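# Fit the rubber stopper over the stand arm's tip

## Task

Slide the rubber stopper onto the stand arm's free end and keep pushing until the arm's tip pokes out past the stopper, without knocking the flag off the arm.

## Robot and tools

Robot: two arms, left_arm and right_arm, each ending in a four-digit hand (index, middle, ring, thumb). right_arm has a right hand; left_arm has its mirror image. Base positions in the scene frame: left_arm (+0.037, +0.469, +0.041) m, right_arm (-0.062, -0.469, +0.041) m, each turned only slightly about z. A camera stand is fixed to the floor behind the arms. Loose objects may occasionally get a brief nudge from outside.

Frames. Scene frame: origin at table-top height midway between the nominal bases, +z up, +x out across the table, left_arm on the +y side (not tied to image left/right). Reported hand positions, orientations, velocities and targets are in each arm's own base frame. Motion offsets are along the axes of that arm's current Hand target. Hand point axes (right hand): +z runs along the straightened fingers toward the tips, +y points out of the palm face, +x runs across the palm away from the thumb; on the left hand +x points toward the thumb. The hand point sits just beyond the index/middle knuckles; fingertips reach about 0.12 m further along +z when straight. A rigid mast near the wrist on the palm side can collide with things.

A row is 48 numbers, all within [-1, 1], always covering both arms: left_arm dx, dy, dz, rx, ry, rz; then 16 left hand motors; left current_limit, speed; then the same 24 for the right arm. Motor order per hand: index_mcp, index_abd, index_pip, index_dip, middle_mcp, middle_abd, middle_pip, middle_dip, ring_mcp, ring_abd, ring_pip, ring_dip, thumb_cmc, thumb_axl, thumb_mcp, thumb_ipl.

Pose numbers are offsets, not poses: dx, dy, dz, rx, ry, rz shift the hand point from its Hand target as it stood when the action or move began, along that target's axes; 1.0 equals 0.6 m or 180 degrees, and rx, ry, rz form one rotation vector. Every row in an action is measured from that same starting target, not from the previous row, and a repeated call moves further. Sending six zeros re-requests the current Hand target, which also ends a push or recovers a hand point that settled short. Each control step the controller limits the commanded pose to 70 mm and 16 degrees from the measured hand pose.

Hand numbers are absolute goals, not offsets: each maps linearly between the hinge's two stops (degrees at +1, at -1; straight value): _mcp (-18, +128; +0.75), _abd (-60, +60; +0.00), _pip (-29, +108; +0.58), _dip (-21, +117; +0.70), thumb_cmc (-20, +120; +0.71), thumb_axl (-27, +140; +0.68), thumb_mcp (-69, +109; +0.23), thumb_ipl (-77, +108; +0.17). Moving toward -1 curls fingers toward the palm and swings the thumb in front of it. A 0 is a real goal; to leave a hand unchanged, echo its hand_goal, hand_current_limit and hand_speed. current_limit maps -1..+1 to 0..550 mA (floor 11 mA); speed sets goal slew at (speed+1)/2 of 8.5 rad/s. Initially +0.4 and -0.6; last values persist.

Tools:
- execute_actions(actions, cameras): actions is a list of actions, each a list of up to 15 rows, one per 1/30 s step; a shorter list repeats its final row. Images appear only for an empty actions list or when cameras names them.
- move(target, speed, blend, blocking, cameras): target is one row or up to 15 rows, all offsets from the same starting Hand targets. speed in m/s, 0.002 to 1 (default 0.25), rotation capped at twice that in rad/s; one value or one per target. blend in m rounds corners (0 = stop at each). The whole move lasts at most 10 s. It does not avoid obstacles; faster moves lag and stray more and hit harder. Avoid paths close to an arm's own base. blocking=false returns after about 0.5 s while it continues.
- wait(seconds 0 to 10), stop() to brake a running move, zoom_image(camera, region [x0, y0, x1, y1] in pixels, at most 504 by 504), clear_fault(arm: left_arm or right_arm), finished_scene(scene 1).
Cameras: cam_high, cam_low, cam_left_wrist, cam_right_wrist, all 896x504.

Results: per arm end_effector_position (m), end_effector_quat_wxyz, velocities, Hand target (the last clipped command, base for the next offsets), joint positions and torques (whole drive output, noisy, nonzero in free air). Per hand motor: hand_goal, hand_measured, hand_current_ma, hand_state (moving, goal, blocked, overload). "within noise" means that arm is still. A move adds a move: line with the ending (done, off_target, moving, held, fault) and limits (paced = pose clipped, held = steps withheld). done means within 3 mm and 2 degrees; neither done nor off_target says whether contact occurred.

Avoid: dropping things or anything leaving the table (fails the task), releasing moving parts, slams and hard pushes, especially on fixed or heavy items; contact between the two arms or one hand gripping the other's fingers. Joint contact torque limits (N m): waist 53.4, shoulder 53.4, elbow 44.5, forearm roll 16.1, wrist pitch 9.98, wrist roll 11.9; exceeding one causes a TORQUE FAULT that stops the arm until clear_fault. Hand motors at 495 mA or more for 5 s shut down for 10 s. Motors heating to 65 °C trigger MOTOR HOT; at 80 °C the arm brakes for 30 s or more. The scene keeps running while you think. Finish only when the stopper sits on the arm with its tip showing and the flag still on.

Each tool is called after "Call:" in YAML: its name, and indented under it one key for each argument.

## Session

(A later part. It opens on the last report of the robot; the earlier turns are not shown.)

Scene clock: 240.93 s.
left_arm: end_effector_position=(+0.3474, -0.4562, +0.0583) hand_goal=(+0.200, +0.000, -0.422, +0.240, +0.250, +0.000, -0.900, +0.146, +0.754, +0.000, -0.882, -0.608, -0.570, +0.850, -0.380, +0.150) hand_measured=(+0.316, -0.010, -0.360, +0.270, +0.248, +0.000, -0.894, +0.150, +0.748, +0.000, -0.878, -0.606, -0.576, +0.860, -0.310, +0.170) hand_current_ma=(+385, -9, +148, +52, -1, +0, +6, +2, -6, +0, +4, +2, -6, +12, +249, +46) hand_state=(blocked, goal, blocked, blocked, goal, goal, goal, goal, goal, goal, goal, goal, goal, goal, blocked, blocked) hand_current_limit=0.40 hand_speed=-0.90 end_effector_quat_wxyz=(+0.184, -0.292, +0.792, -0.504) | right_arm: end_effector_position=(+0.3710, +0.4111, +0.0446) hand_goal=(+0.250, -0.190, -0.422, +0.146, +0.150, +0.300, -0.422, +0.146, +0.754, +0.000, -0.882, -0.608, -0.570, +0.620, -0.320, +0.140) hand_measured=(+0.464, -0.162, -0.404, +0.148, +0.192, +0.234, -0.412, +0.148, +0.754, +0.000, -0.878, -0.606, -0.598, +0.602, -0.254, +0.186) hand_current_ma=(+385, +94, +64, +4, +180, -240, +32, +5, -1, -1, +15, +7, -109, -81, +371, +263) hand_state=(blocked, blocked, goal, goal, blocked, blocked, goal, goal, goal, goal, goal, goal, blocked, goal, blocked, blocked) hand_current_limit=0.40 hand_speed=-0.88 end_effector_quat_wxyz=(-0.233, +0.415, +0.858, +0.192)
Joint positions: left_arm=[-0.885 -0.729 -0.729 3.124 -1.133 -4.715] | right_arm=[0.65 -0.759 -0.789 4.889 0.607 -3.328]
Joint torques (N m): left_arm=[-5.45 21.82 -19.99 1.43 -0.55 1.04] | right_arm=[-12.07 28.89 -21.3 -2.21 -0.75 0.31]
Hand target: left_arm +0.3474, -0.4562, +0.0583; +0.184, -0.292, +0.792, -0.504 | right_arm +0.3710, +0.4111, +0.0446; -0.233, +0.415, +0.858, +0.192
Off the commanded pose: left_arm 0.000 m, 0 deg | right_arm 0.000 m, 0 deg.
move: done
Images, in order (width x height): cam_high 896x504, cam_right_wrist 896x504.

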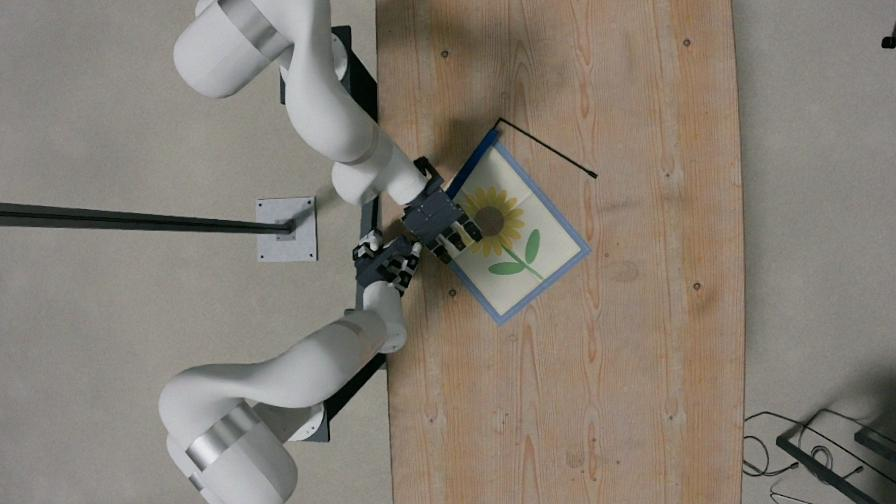

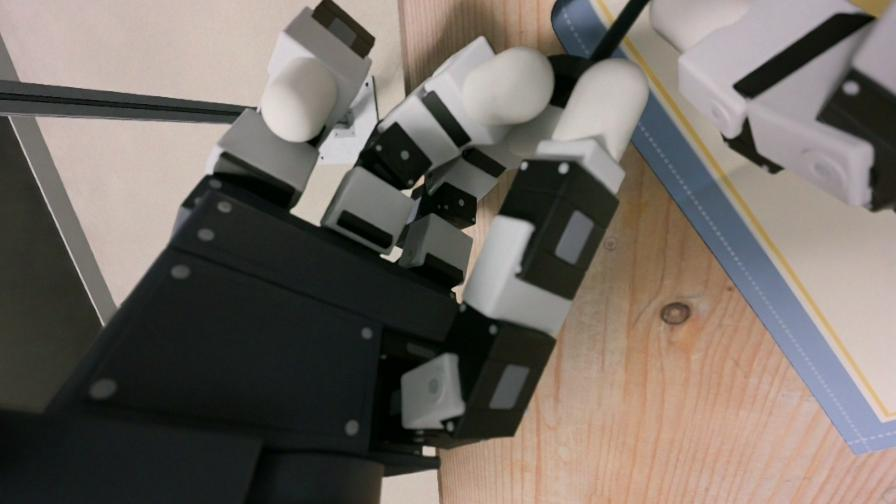

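Call:
move:
  target: [0,0,0,0,0,0,0.2,0,-0.423,0.24,0.25,0,-0.9,0.145,0.753,0,-0.883,-0.609,-0.571,0.85,-0.38,0.15,0.4,-0.9,0,-0.00755,-0.00353,0,0,0,0.25,-0.19,-0.423,0.145,0.15,0.3,-0.423,0.145,0.753,0,-0.883,-0.609,-0.571,0.62,-0.32,0.14,0.4,-0.88]
  speed: 0.02
  cameras: ["cam_high","cam_right_wrist"]

Call:
zoom_image:
  camera: "cam_right_wrist"
  region: [535, 10, 625, 90]

Call:
zoom_image:
  camera: "cam_high"
  region: [400, 232, 430, 262]

Scene clock: 242.33 s.
left_arm: end_effector_position=(+0.3474, -0.4562, +0.0583) hand_goal=(+0.200, +0.000, -0.422, +0.240, +0.250, +0.000, -0.900, +0.146, +0.754, +0.000, -0.882, -0.608, -0.570, +0.850, -0.380, +0.150) hand_measured=(+0.316, -0.010, -0.360, +0.270, +0.248, +0.000, -0.894, +0.150, +0.748, +0.000, -0.878, -0.606, -0.574, +0.860, -0.310, +0.170) hand_current_ma=(+385, -8, +148, +52, -1, +0, +6, +2, -6, +0, +4, +2, -4, +12, +249, +46) hand_state=(blocked, goal, blocked, blocked, goal, goal, goal, goal, goal, goal, goal, goal, goal, goal, blocked, blocked) hand_current_limit=0.40 hand_speed=-0.90 end_effector_quat_wxyz=(+0.184, -0.292, +0.792, -0.504) | right_arm: end_effector_position=(+0.3679, +0.4073, +0.0457) hand_goal=(+0.250, -0.190, -0.422, +0.146, +0.150, +0.300, -0.422, +0.146, +0.754, +0.000, -0.882, -0.608, -0.570, +0.620, -0.320, +0.140) hand_measured=(+0.464, -0.162, -0.404, +0.150, +0.192, +0.234, -0.412, +0.148, +0.754, +0.000, -0.878, -0.606, -0.598, +0.602, -0.254, +0.186) hand_current_ma=(+385, +94, +64, +13, +180, -240, +32, +5, -1, -1, +15, +7, -110, -82, +371, +262) hand_state=(blocked, blocked, goal, goal, blocked, blocked, goal, goal, goal, goal, goal, goal, blocked, goal, blocked, blocked) hand_current_limit=0.40 hand_speed=-0.88 end_effector_quat_wxyz=(-0.233, +0.415, +0.858, +0.192)
Joint positions: left_arm=[-0.885 -0.729 -0.729 3.124 -1.133 -4.715] | right_arm=[0.647 -0.751 -0.775 4.894 0.608 -3.338]
Joint torques (N m): left_arm=[-4.03 22.11 -20.24 1.55 -0.58 1.01] | right_arm=[-13.26 59.69 -2.15 1.79 2.75 -0.87]
Hand target: left_arm +0.3474, -0.4562, +0.0583; +0.184, -0.292, +0.792, -0.504 | right_arm +0.3679, +0.4073, +0.0457; -0.233, +0.415, +0.858, +0.192
Off the commanded pose: left_arm 0.000 m, 0 deg | right_arm 0.000 m, 0 deg.
move: done
Images, in order (width x height): cam_high 896x504, cam_right_wrist 896x504.

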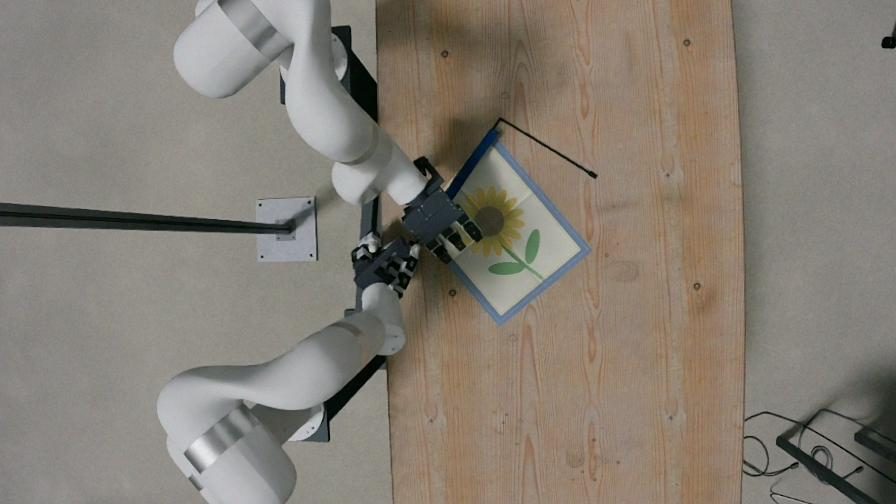

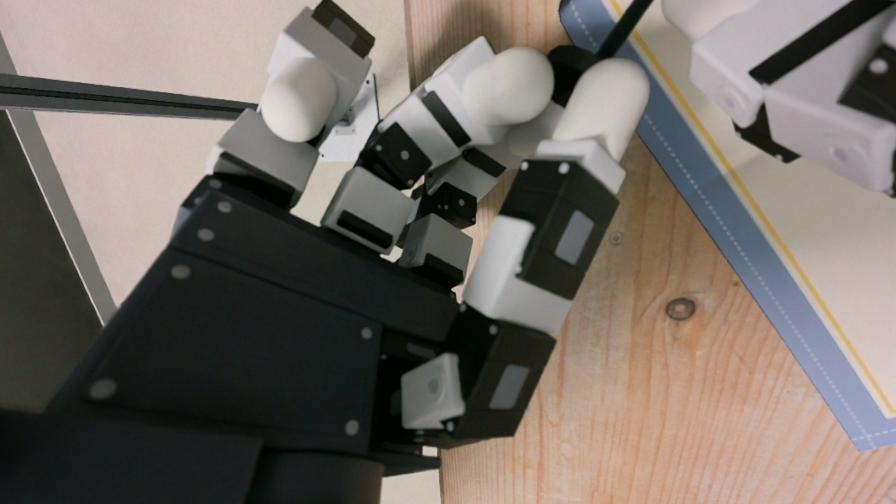

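Scaled by 5.600 from the camera's 896x504 image, which has a finer 1280x720 frame.

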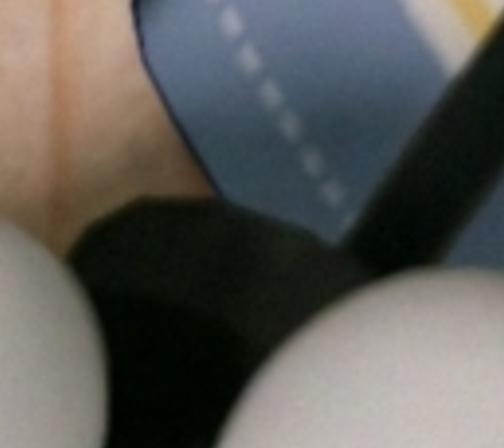

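Scaled by 16.800 from the camera's 896x504 image, which has a finer 1280x720 frame.

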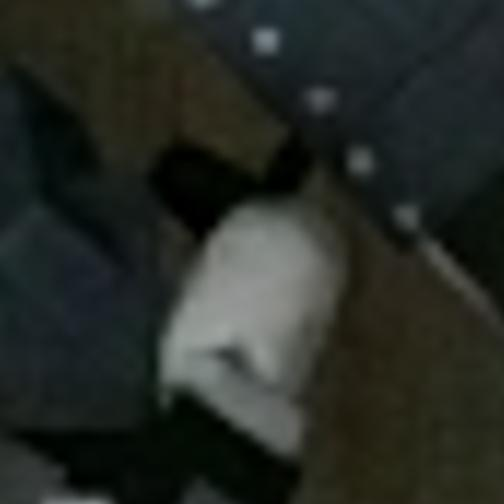

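Call:
wait:
  seconds: 0
  cameras: ["all"]

Call:
zoom_image:
  camera: "cam_low"
  region: [375, 245, 425, 285]

Call:
zoom_image:
  camera: "cam_low"
  region: [400, 250, 570, 350]

Scene clock: 246.20 s.
left_arm: end_effector_position=(+0.3474, -0.4562, +0.0583) hand_goal=(+0.200, +0.000, -0.422, +0.240, +0.250, +0.000, -0.900, +0.146, +0.754, +0.000, -0.882, -0.608, -0.570, +0.850, -0.380, +0.150) hand_measured=(+0.316, -0.010, -0.360, +0.270, +0.248, +0.000, -0.894, +0.150, +0.748, +0.000, -0.878, -0.606, -0.574, +0.860, -0.310, +0.170) hand_current_ma=(+385, -8, +148, +52, -1, +0, +6, +2, -6, +0, +4, +2, -4, +12, +249, +46) hand_state=(blocked, goal, blocked, blocked, goal, goal, goal, goal, goal, goal, goal, goal, goal, goal, blocked, blocked) hand_current_limit=0.40 hand_speed=-0.90 end_effector_quat_wxyz=(+0.184, -0.292, +0.792, -0.504) | right_arm: end_effector_position=(+0.3679, +0.4073, +0.0457) hand_goal=(+0.250, -0.190, -0.422, +0.146, +0.150, +0.300, -0.422, +0.146, +0.754, +0.000, -0.882, -0.608, -0.570, +0.620, -0.320, +0.140) hand_measured=(+0.464, -0.162, -0.404, +0.150, +0.192, +0.234, -0.412, +0.148, +0.754, +0.000, -0.878, -0.606, -0.598, +0.602, -0.254, +0.186) hand_current_ma=(+385, +94, +64, +13, +180, -240, +32, +5, -1, -1, +15, +7, -110, -82, +371, +262) hand_state=(blocked, blocked, goal, goal, blocked, blocked, goal, goal, goal, goal, goal, goal, blocked, goal, blocked, blocked) hand_current_limit=0.40 hand_speed=-0.88 end_effector_quat_wxyz=(-0.233, +0.415, +0.858, +0.192)
Joint positions: left_arm=[-0.885 -0.729 -0.729 3.124 -1.133 -4.715] | right_arm=[0.647 -0.751 -0.775 4.894 0.608 -3.338]
Joint torques (N m): left_arm=[-1.66 22.91 -19.98 1.57 -0.82 0.89] | right_arm=[-12.38 59 -1.67 2.1 2.75 -0.76]
Hand target: left_arm +0.3474, -0.4562, +0.0583; +0.184, -0.292, +0.792, -0.504 | right_arm +0.3679, +0.4073, +0.0457; -0.233, +0.415, +0.858, +0.192
Off the commanded pose: left_arm 0.000 m, 0 deg | right_arm 0.000 m, 0 deg.

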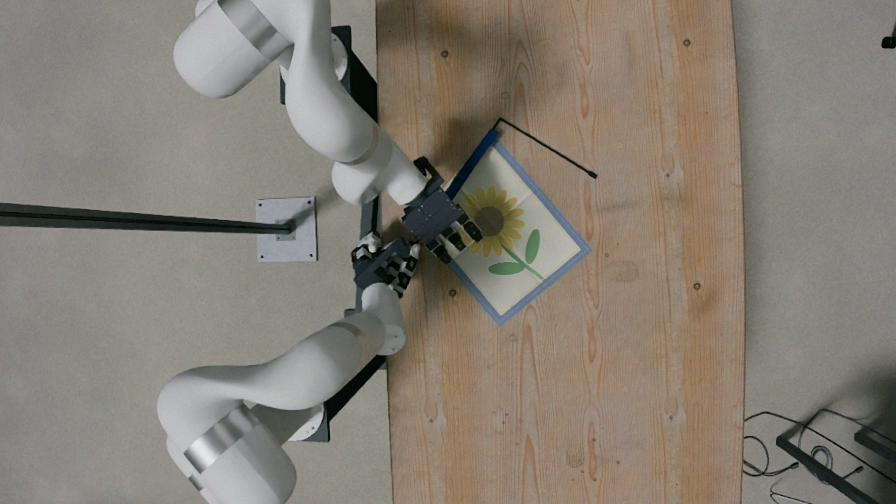

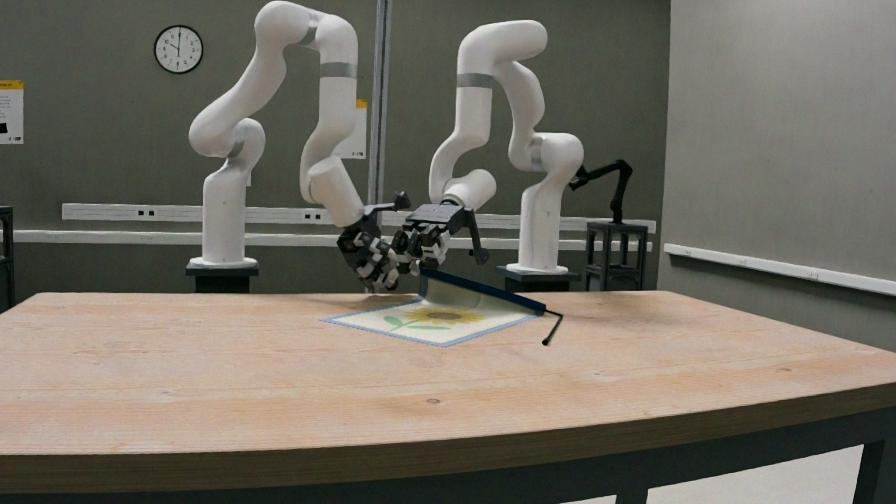

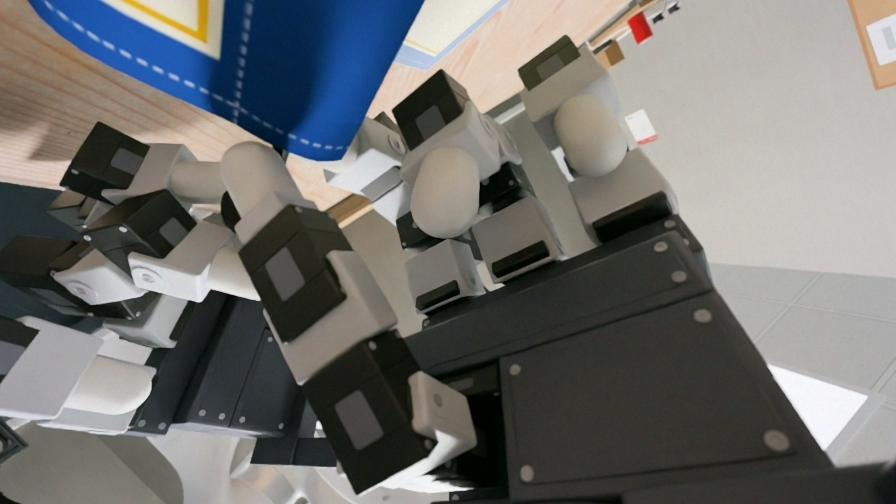

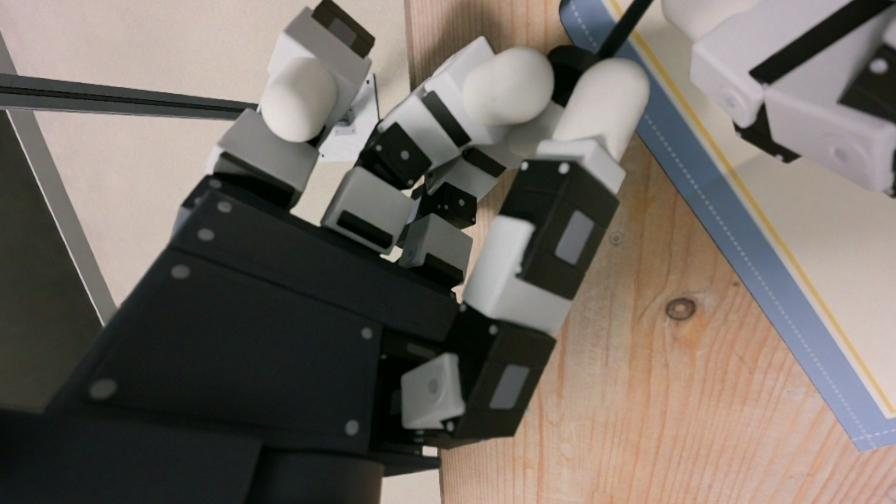

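Scaled by 10.080 from the camera's 896x504 image, which has a finer 1280x720 frame.

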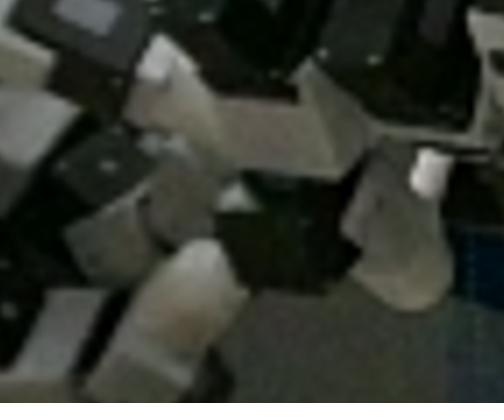

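Scaled by 2.965 from the camera's 896x504 image, which has a finer 1280x720 frame.

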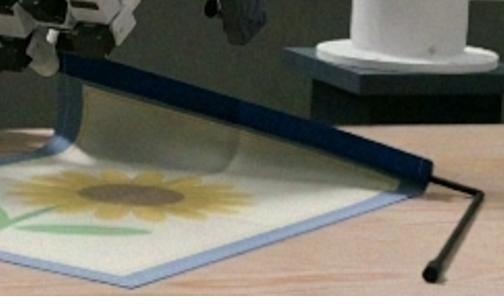

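Call:
zoom_image:
  camera: "cam_left_wrist"
  region: [170, 130, 310, 230]

Scaled by 3.600 from the camera's 896x504 image, which has a finer 1280x720 frame.

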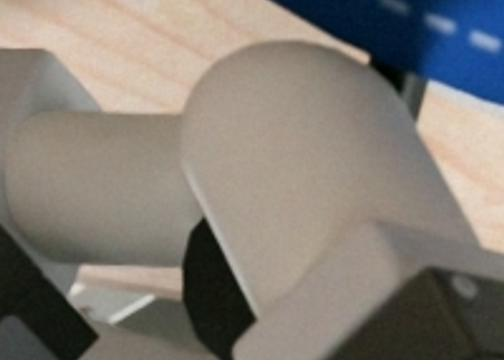

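Call:
zoom_image:
  camera: "cam_left_wrist"
  region: [210, 180, 250, 240]

Call:
zoom_image:
  camera: "cam_left_wrist"
  region: [260, 130, 310, 180]

Scaled by 8.400 from the camera's 896x504 image, which has a finer 1280x720 frame.

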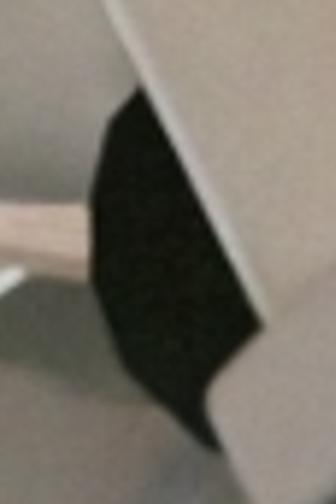

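Scaled by 10.080 from the camera's 896x504 image, which has a finer 1280x720 frame.

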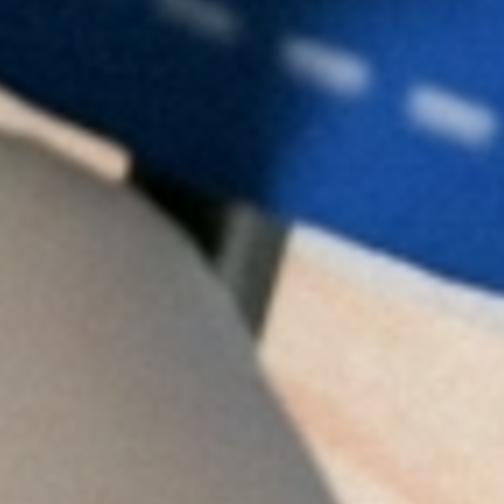

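Call:
move:
  target:
    - [0,0,0,0,0,0,0.2,0,-0.423,0.24,0.25,0,-0.9,0.145,0.753,0,-0.883,-0.609,-0.571,0.85,-0.38,0.15,0.4,-0.9,0,-0.01057,-0.00494,0,0,0,0.25,-0.19,-0.423,0.145,0.15,0.3,-0.423,0.145,0.753,0,-0.883,-0.609,-0.571,0.62,-0.32,0.14,0.4,-0.88]
    - [0,0,0,0,0,0,0.2,0,-0.423,0.24,0.25,0,-0.9,0.145,0.753,0,-0.883,-0.609,-0.571,0.85,-0.38,0.15,0.4,-0.9,-0.0038,-0.01289,0.00001,0,0,0,0.25,-0.19,-0.423,0.145,0.15,0.3,-0.423,0.145,0.753,0,-0.883,-0.609,-0.571,0.62,-0.32,0.14,0.4,-0.88]
  speed: 0.03
  cameras: ["all"]

Call:
zoom_image:
  camera: "cam_right_wrist"
  region: [535, 10, 625, 90]

Call:
zoom_image:
  camera: "cam_high"
  region: [400, 232, 430, 262]

Call:
zoom_image:
  camera: "cam_left_wrist"
  region: [170, 130, 310, 250]

Scene clock: 254.70 s.
left_arm: end_effector_position=(+0.3474, -0.4562, +0.0583) hand_goal=(+0.200, +0.000, -0.422, +0.240, +0.250, +0.000, -0.900, +0.146, +0.754, +0.000, -0.882, -0.608, -0.570, +0.850, -0.380, +0.150) hand_measured=(+0.316, -0.010, -0.360, +0.270, +0.248, +0.000, -0.894, +0.150, +0.748, +0.000, -0.878, -0.606, -0.574, +0.860, -0.310, +0.170) hand_current_ma=(+385, -8, +148, +52, -1, +0, +6, +2, -6, +0, +4, +2, -4, +12, +249, +46) hand_state=(blocked, goal, blocked, blocked, goal, goal, goal, goal, goal, goal, goal, goal, goal, goal, blocked, blocked) hand_current_limit=0.40 hand_speed=-0.90 end_effector_quat_wxyz=(+0.184, -0.292, +0.792, -0.504) | right_arm: end_effector_position=(+0.3629, +0.4014, +0.0434) hand_goal=(+0.250, -0.190, -0.422, +0.146, +0.150, +0.300, -0.422, +0.146, +0.754, +0.000, -0.882, -0.608, -0.570, +0.620, -0.320, +0.140) hand_measured=(+0.464, -0.162, -0.404, +0.150, +0.192, +0.234, -0.412, +0.148, +0.754, +0.000, -0.878, -0.606, -0.598, +0.602, -0.254, +0.186) hand_current_ma=(+385, +94, +64, +13, +180, -240, +32, +5, -1, -1, +15, +7, -110, -82, +371, +262) hand_state=(blocked, blocked, goal, goal, blocked, blocked, goal, goal, goal, goal, goal, goal, blocked, goal, blocked, blocked) hand_current_limit=0.40 hand_speed=-0.88 end_effector_quat_wxyz=(-0.233, +0.415, +0.858, +0.192)
Joint positions: left_arm=[-0.885 -0.729 -0.729 3.124 -1.133 -4.715] | right_arm=[0.643 -0.75 -0.757 4.914 0.611 -3.367]
Joint torques (N m): left_arm=[2.41 24.07 -19.79 1.33 -1.09 0.64] | right_arm=[-12.31 27.2 -18.44 4.02 2.72 -0.76]
Hand target: left_arm +0.3474, -0.4562, +0.0583; +0.184, -0.292, +0.792, -0.504 | right_arm +0.3629, +0.4014, +0.0434; -0.233, +0.415, +0.858, +0.192
Off the commanded pose: left_arm 0.000 m, 0 deg | right_arm 0.000 m, 0 deg.
move: done

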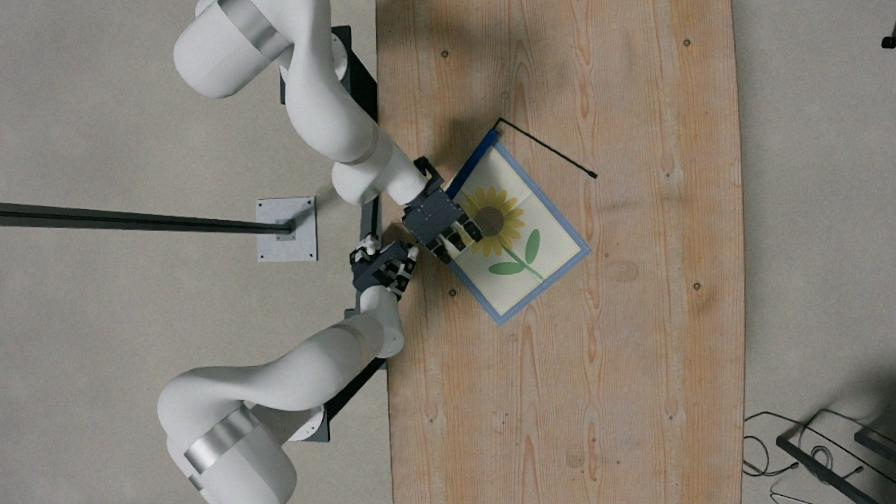

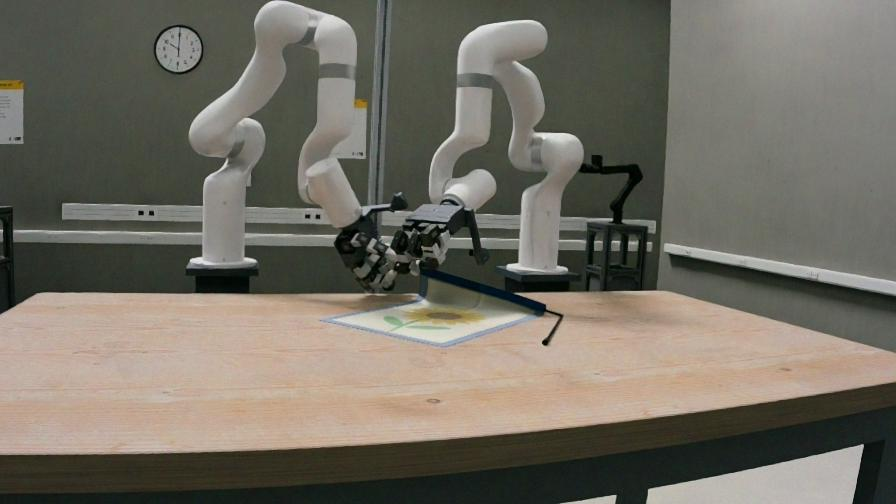

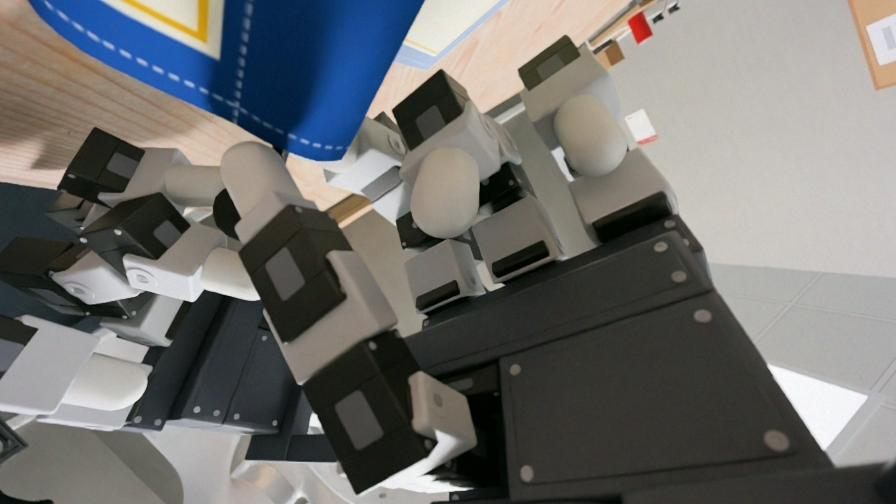

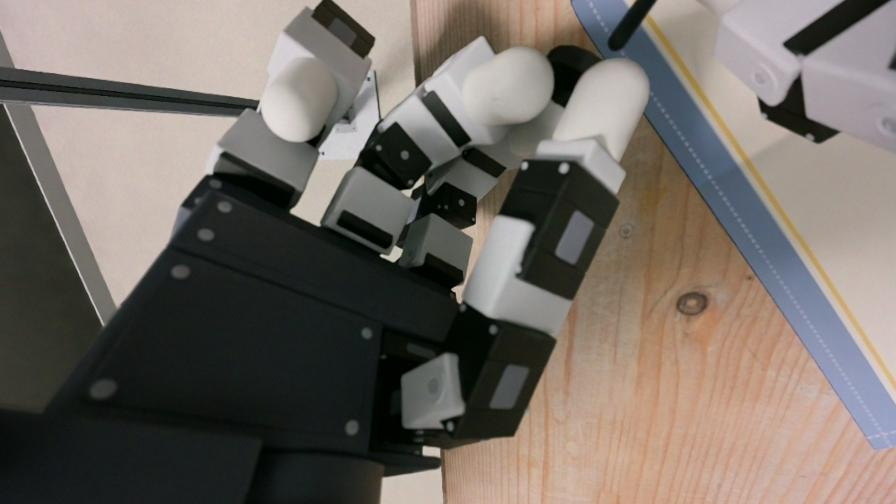

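Scaled by 5.600 from the camera's 896x504 image, which has a finer 1280x720 frame.

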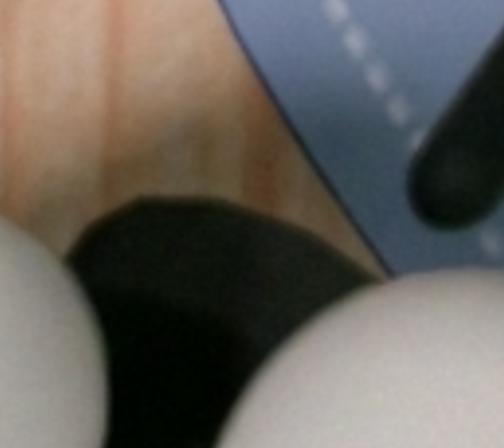

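Scaled by 16.800 from the camera's 896x504 image, which has a finer 1280x720 frame.

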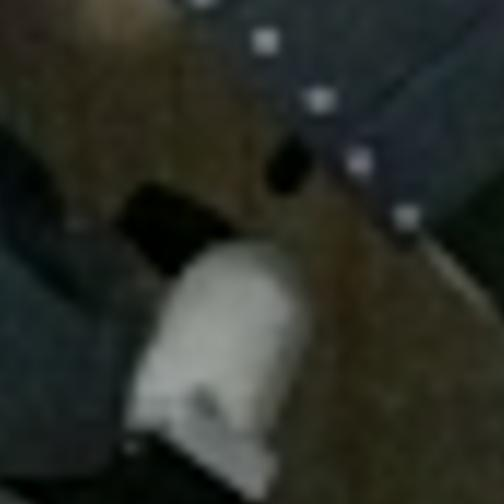

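Scaled by 3.600 from the camera's 896x504 image, which has a finer 1280x720 frame.

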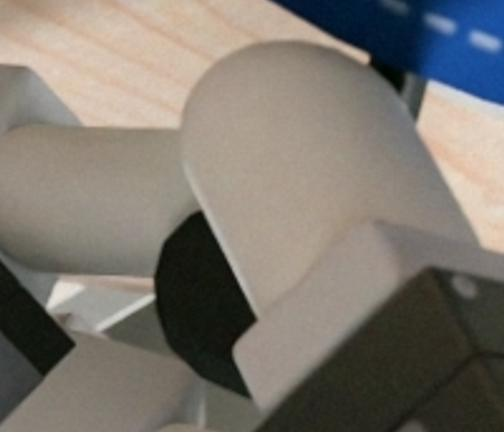

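Call:
zoom_image:
  camera: "cam_left_wrist"
  region: [200, 0, 440, 170]

Scaled by 2.100 from the camera's 896x504 image, which has a finer 1280x720 frame.

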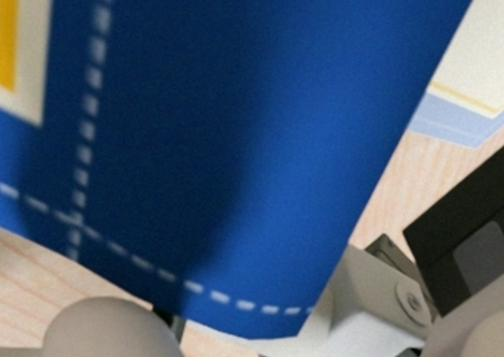

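Call:
move:
  target: [0,0,0,0,0,0,0.2,0,-0.423,0.24,0.25,0,-0.9,0.145,0.753,0,-0.883,-0.609,-0.571,0.85,-0.38,0.15,0.4,-0.9,-0.0011,0.00204,-0.00436,0,0,0,0.25,-0.19,-0.423,0.145,0.15,0.3,-0.423,0.145,0.753,0,-0.883,-0.609,-0.571,0.62,-0.32,0.14,0.4,-0.88]
  speed: 0.03
  cameras: ["all"]

Call:
zoom_image:
  camera: "cam_right_wrist"
  region: [535, 10, 635, 90]

Call:
zoom_image:
  camera: "cam_high"
  region: [400, 232, 430, 262]

Call:
zoom_image:
  camera: "cam_left_wrist"
  region: [200, 140, 300, 240]

Scene clock: 259.80 s.
left_arm: end_effector_position=(+0.3474, -0.4562, +0.0583) hand_goal=(+0.200, +0.000, -0.422, +0.240, +0.250, +0.000, -0.900, +0.146, +0.754, +0.000, -0.882, -0.608, -0.570, +0.850, -0.380, +0.150) hand_measured=(+0.316, -0.010, -0.360, +0.270, +0.248, +0.000, -0.894, +0.150, +0.748, +0.000, -0.878, -0.606, -0.574, +0.860, -0.310, +0.170) hand_current_ma=(+385, -8, +148, +52, -1, +0, +6, +2, -6, +0, +4, +2, -4, +12, +249, +46) hand_state=(blocked, goal, blocked, blocked, goal, goal, goal, goal, goal, goal, goal, goal, goal, goal, blocked, blocked) hand_current_limit=0.40 hand_speed=-0.90 end_effector_quat_wxyz=(+0.184, -0.292, +0.792, -0.504) | right_arm: end_effector_position=(+0.3649, +0.4004, +0.0453) hand_goal=(+0.250, -0.190, -0.422, +0.146, +0.150, +0.300, -0.422, +0.146, +0.754, +0.000, -0.882, -0.608, -0.570, +0.620, -0.320, +0.140) hand_measured=(+0.464, -0.162, -0.404, +0.150, +0.192, +0.234, -0.412, +0.148, +0.754, +0.000, -0.878, -0.606, -0.598, +0.602, -0.254, +0.186) hand_current_ma=(+385, +94, +64, +13, +180, -240, +32, +5, -1, -1, +15, +7, -110, -82, +371, +262) hand_state=(blocked, blocked, goal, goal, blocked, blocked, goal, goal, goal, goal, goal, goal, blocked, goal, blocked, blocked) hand_current_limit=0.40 hand_speed=-0.88 end_effector_quat_wxyz=(-0.233, +0.415, +0.858, +0.192)
Joint positions: left_arm=[-0.885 -0.729 -0.729 3.124 -1.133 -4.715] | right_arm=[0.638 -0.746 -0.758 4.902 0.611 -3.358]
Joint torques (N m): left_arm=[5.48 24.8 -19.64 1.76 -1.38 0.47] | right_arm=[-12.38 59 -18.59 -2.5 -1.15 0.34]
Hand target: left_arm +0.3474, -0.4562, +0.0583; +0.184, -0.292, +0.792, -0.504 | right_arm +0.3649, +0.4003, +0.0453; -0.233, +0.415, +0.858, +0.192
Off the commanded pose: left_arm 0.000 m, 0 deg | right_arm 0.000 m, 0 deg.
move: done

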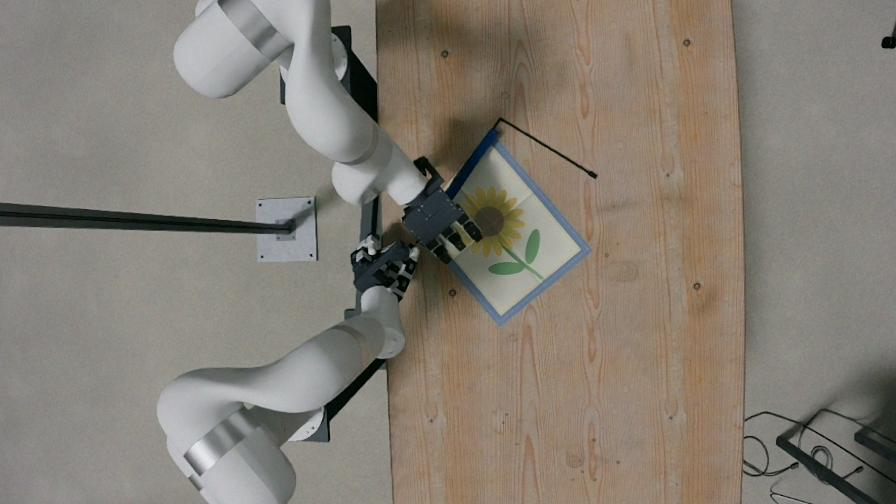

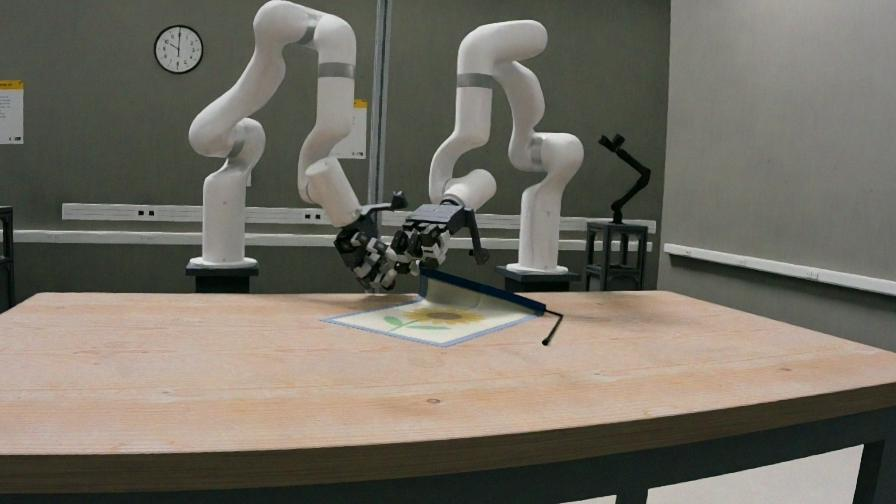

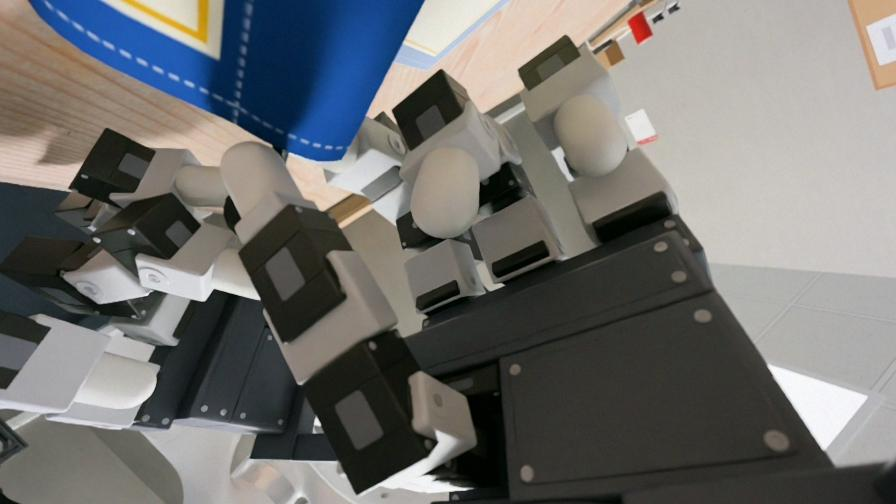

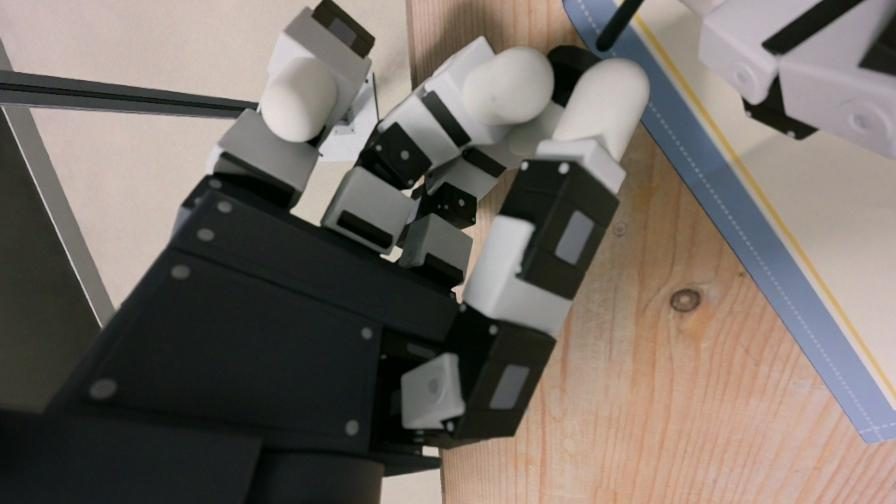

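Scaled by 5.040 from the camera's 896x504 image, which has a finer 1280x720 frame.

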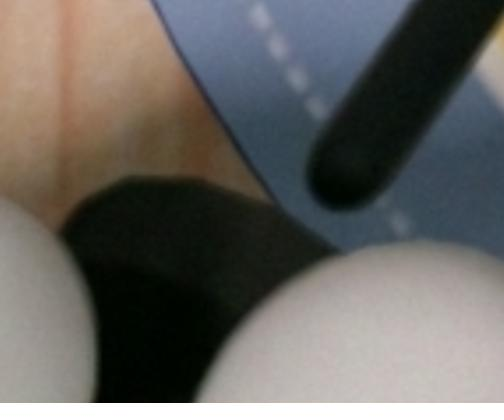

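Scaled by 16.800 from the camera's 896x504 image, which has a finer 1280x720 frame.

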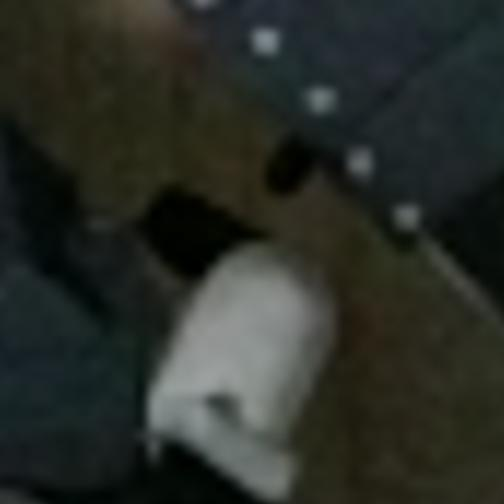

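Scaled by 5.040 from the camera's 896x504 image, which has a finer 1280x720 frame.

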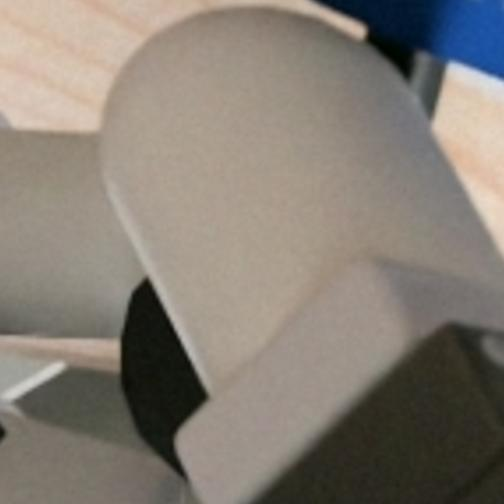

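Call:
move:
  target: [0,0,0,0,0,0,0.2,0,-0.423,0.24,0.25,0,-0.9,0.145,0.753,0,-0.883,-0.609,-0.571,0.85,-0.38,0.15,0.4,-0.9,0.00307,0.0075,0.00363,0,0,0,0.25,-0.19,-0.423,0.145,0.15,0.3,-0.423,0.145,0.753,0,-0.883,-0.609,-0.571,0.62,-0.32,0.14,0.4,-0.88]
  speed: 0.02
  cameras: ["cam_high","cam_left_wrist","cam_right_wrist"]

Call:
zoom_image:
  camera: "cam_right_wrist"
  region: [535, 10, 635, 90]

Call:
zoom_image:
  camera: "cam_high"
  region: [400, 232, 430, 262]

Call:
zoom_image:
  camera: "cam_left_wrist"
  region: [200, 140, 300, 240]

Scene clock: 261.70 s.
left_arm: end_effector_position=(+0.3474, -0.4562, +0.0583) hand_goal=(+0.200, +0.000, -0.422, +0.240, +0.250, +0.000, -0.900, +0.146, +0.754, +0.000, -0.882, -0.608, -0.570, +0.850, -0.380, +0.150) hand_measured=(+0.316, -0.010, -0.360, +0.270, +0.248, +0.000, -0.894, +0.150, +0.748, +0.000, -0.878, -0.606, -0.574, +0.860, -0.310, +0.170) hand_current_ma=(+385, -8, +148, +52, -1, +0, +6, +2, -6, +0, +4, +2, -4, +12, +249, +46) hand_state=(blocked, goal, blocked, blocked, goal, goal, goal, goal, goal, goal, goal, goal, goal, goal, blocked, blocked) hand_current_limit=0.40 hand_speed=-0.90 end_effector_quat_wxyz=(+0.184, -0.292, +0.792, -0.504) | right_arm: end_effector_position=(+0.3670, +0.4052, +0.0452) hand_goal=(+0.250, -0.190, -0.422, +0.146, +0.150, +0.300, -0.422, +0.146, +0.754, +0.000, -0.882, -0.608, -0.570, +0.620, -0.320, +0.140) hand_measured=(+0.464, -0.162, -0.404, +0.150, +0.192, +0.234, -0.412, +0.148, +0.754, +0.000, -0.878, -0.606, -0.598, +0.602, -0.254, +0.186) hand_current_ma=(+385, +94, +64, +13, +180, -240, +32, +5, -1, -1, +15, +7, -110, -82, +371, +262) hand_state=(blocked, blocked, goal, goal, blocked, blocked, goal, goal, goal, goal, goal, goal, blocked, goal, blocked, blocked) hand_current_limit=0.40 hand_speed=-0.88 end_effector_quat_wxyz=(-0.233, +0.415, +0.858, +0.192)
Joint positions: left_arm=[-0.885 -0.729 -0.729 3.124 -1.133 -4.715] | right_arm=[0.645 -0.75 -0.77 4.898 0.609 -3.345]
Joint torques (N m): left_arm=[7.37 25.24 -19.3 1.72 -1.51 0.39] | right_arm=[9.15 26.58 -19.39 -4.72 -0.92 0.39]
Hand target: left_arm +0.3474, -0.4562, +0.0583; +0.184, -0.292, +0.792, -0.504 | right_arm +0.3670, +0.4052, +0.0452; -0.233, +0.415, +0.858, +0.192
Off the commanded pose: left_arm 0.000 m, 0 deg | right_arm 0.000 m, 0 deg.
move: done
Images, in order (width x height): cam_high 896x504, cam_left_wrist 896x504, cam_right_wrist 896x504.

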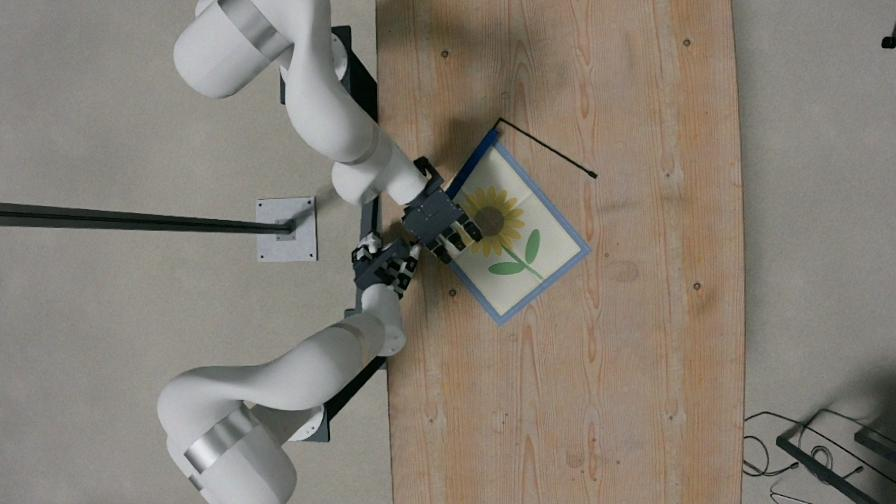

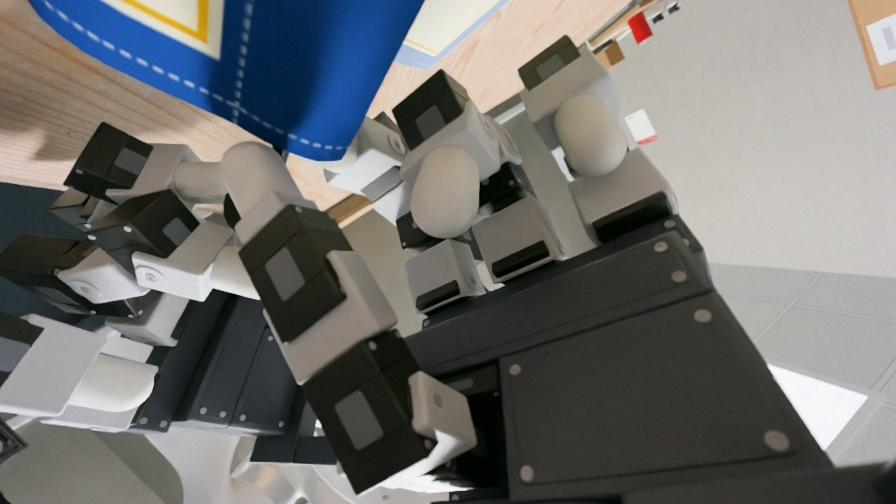

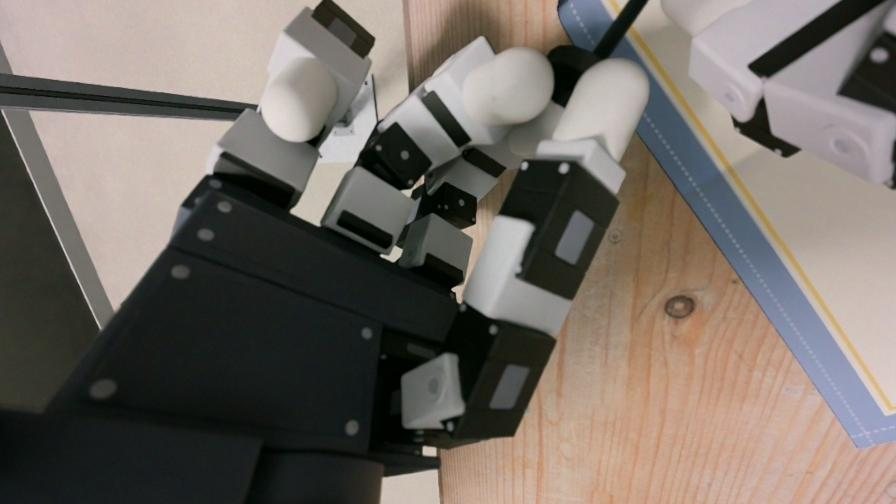

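Scaled by 5.040 from the camera's 896x504 image, which has a finer 1280x720 frame.

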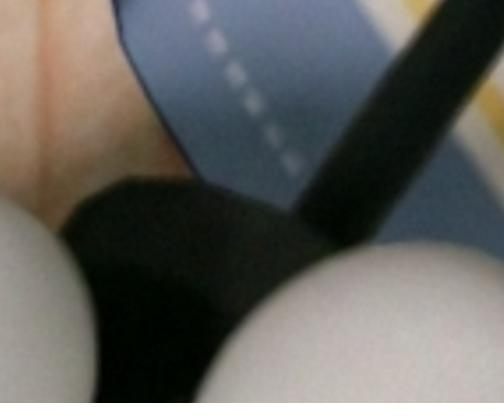

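Scaled by 16.800 from the camera's 896x504 image, which has a finer 1280x720 frame.

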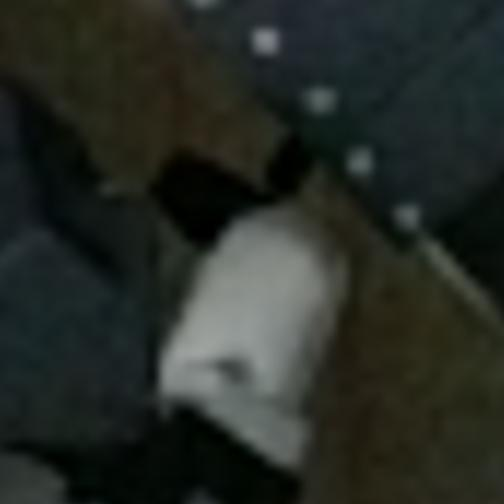

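Scaled by 5.040 from the camera's 896x504 image, which has a finer 1280x720 frame.

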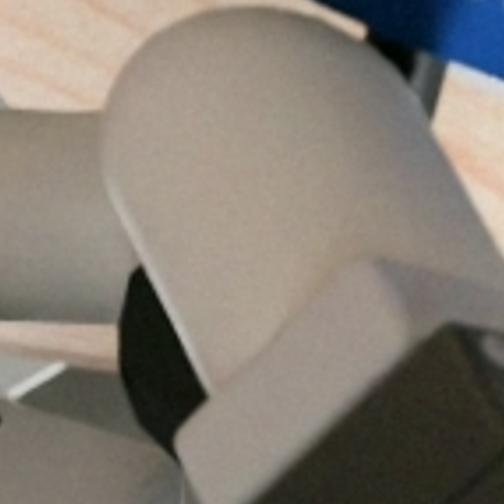

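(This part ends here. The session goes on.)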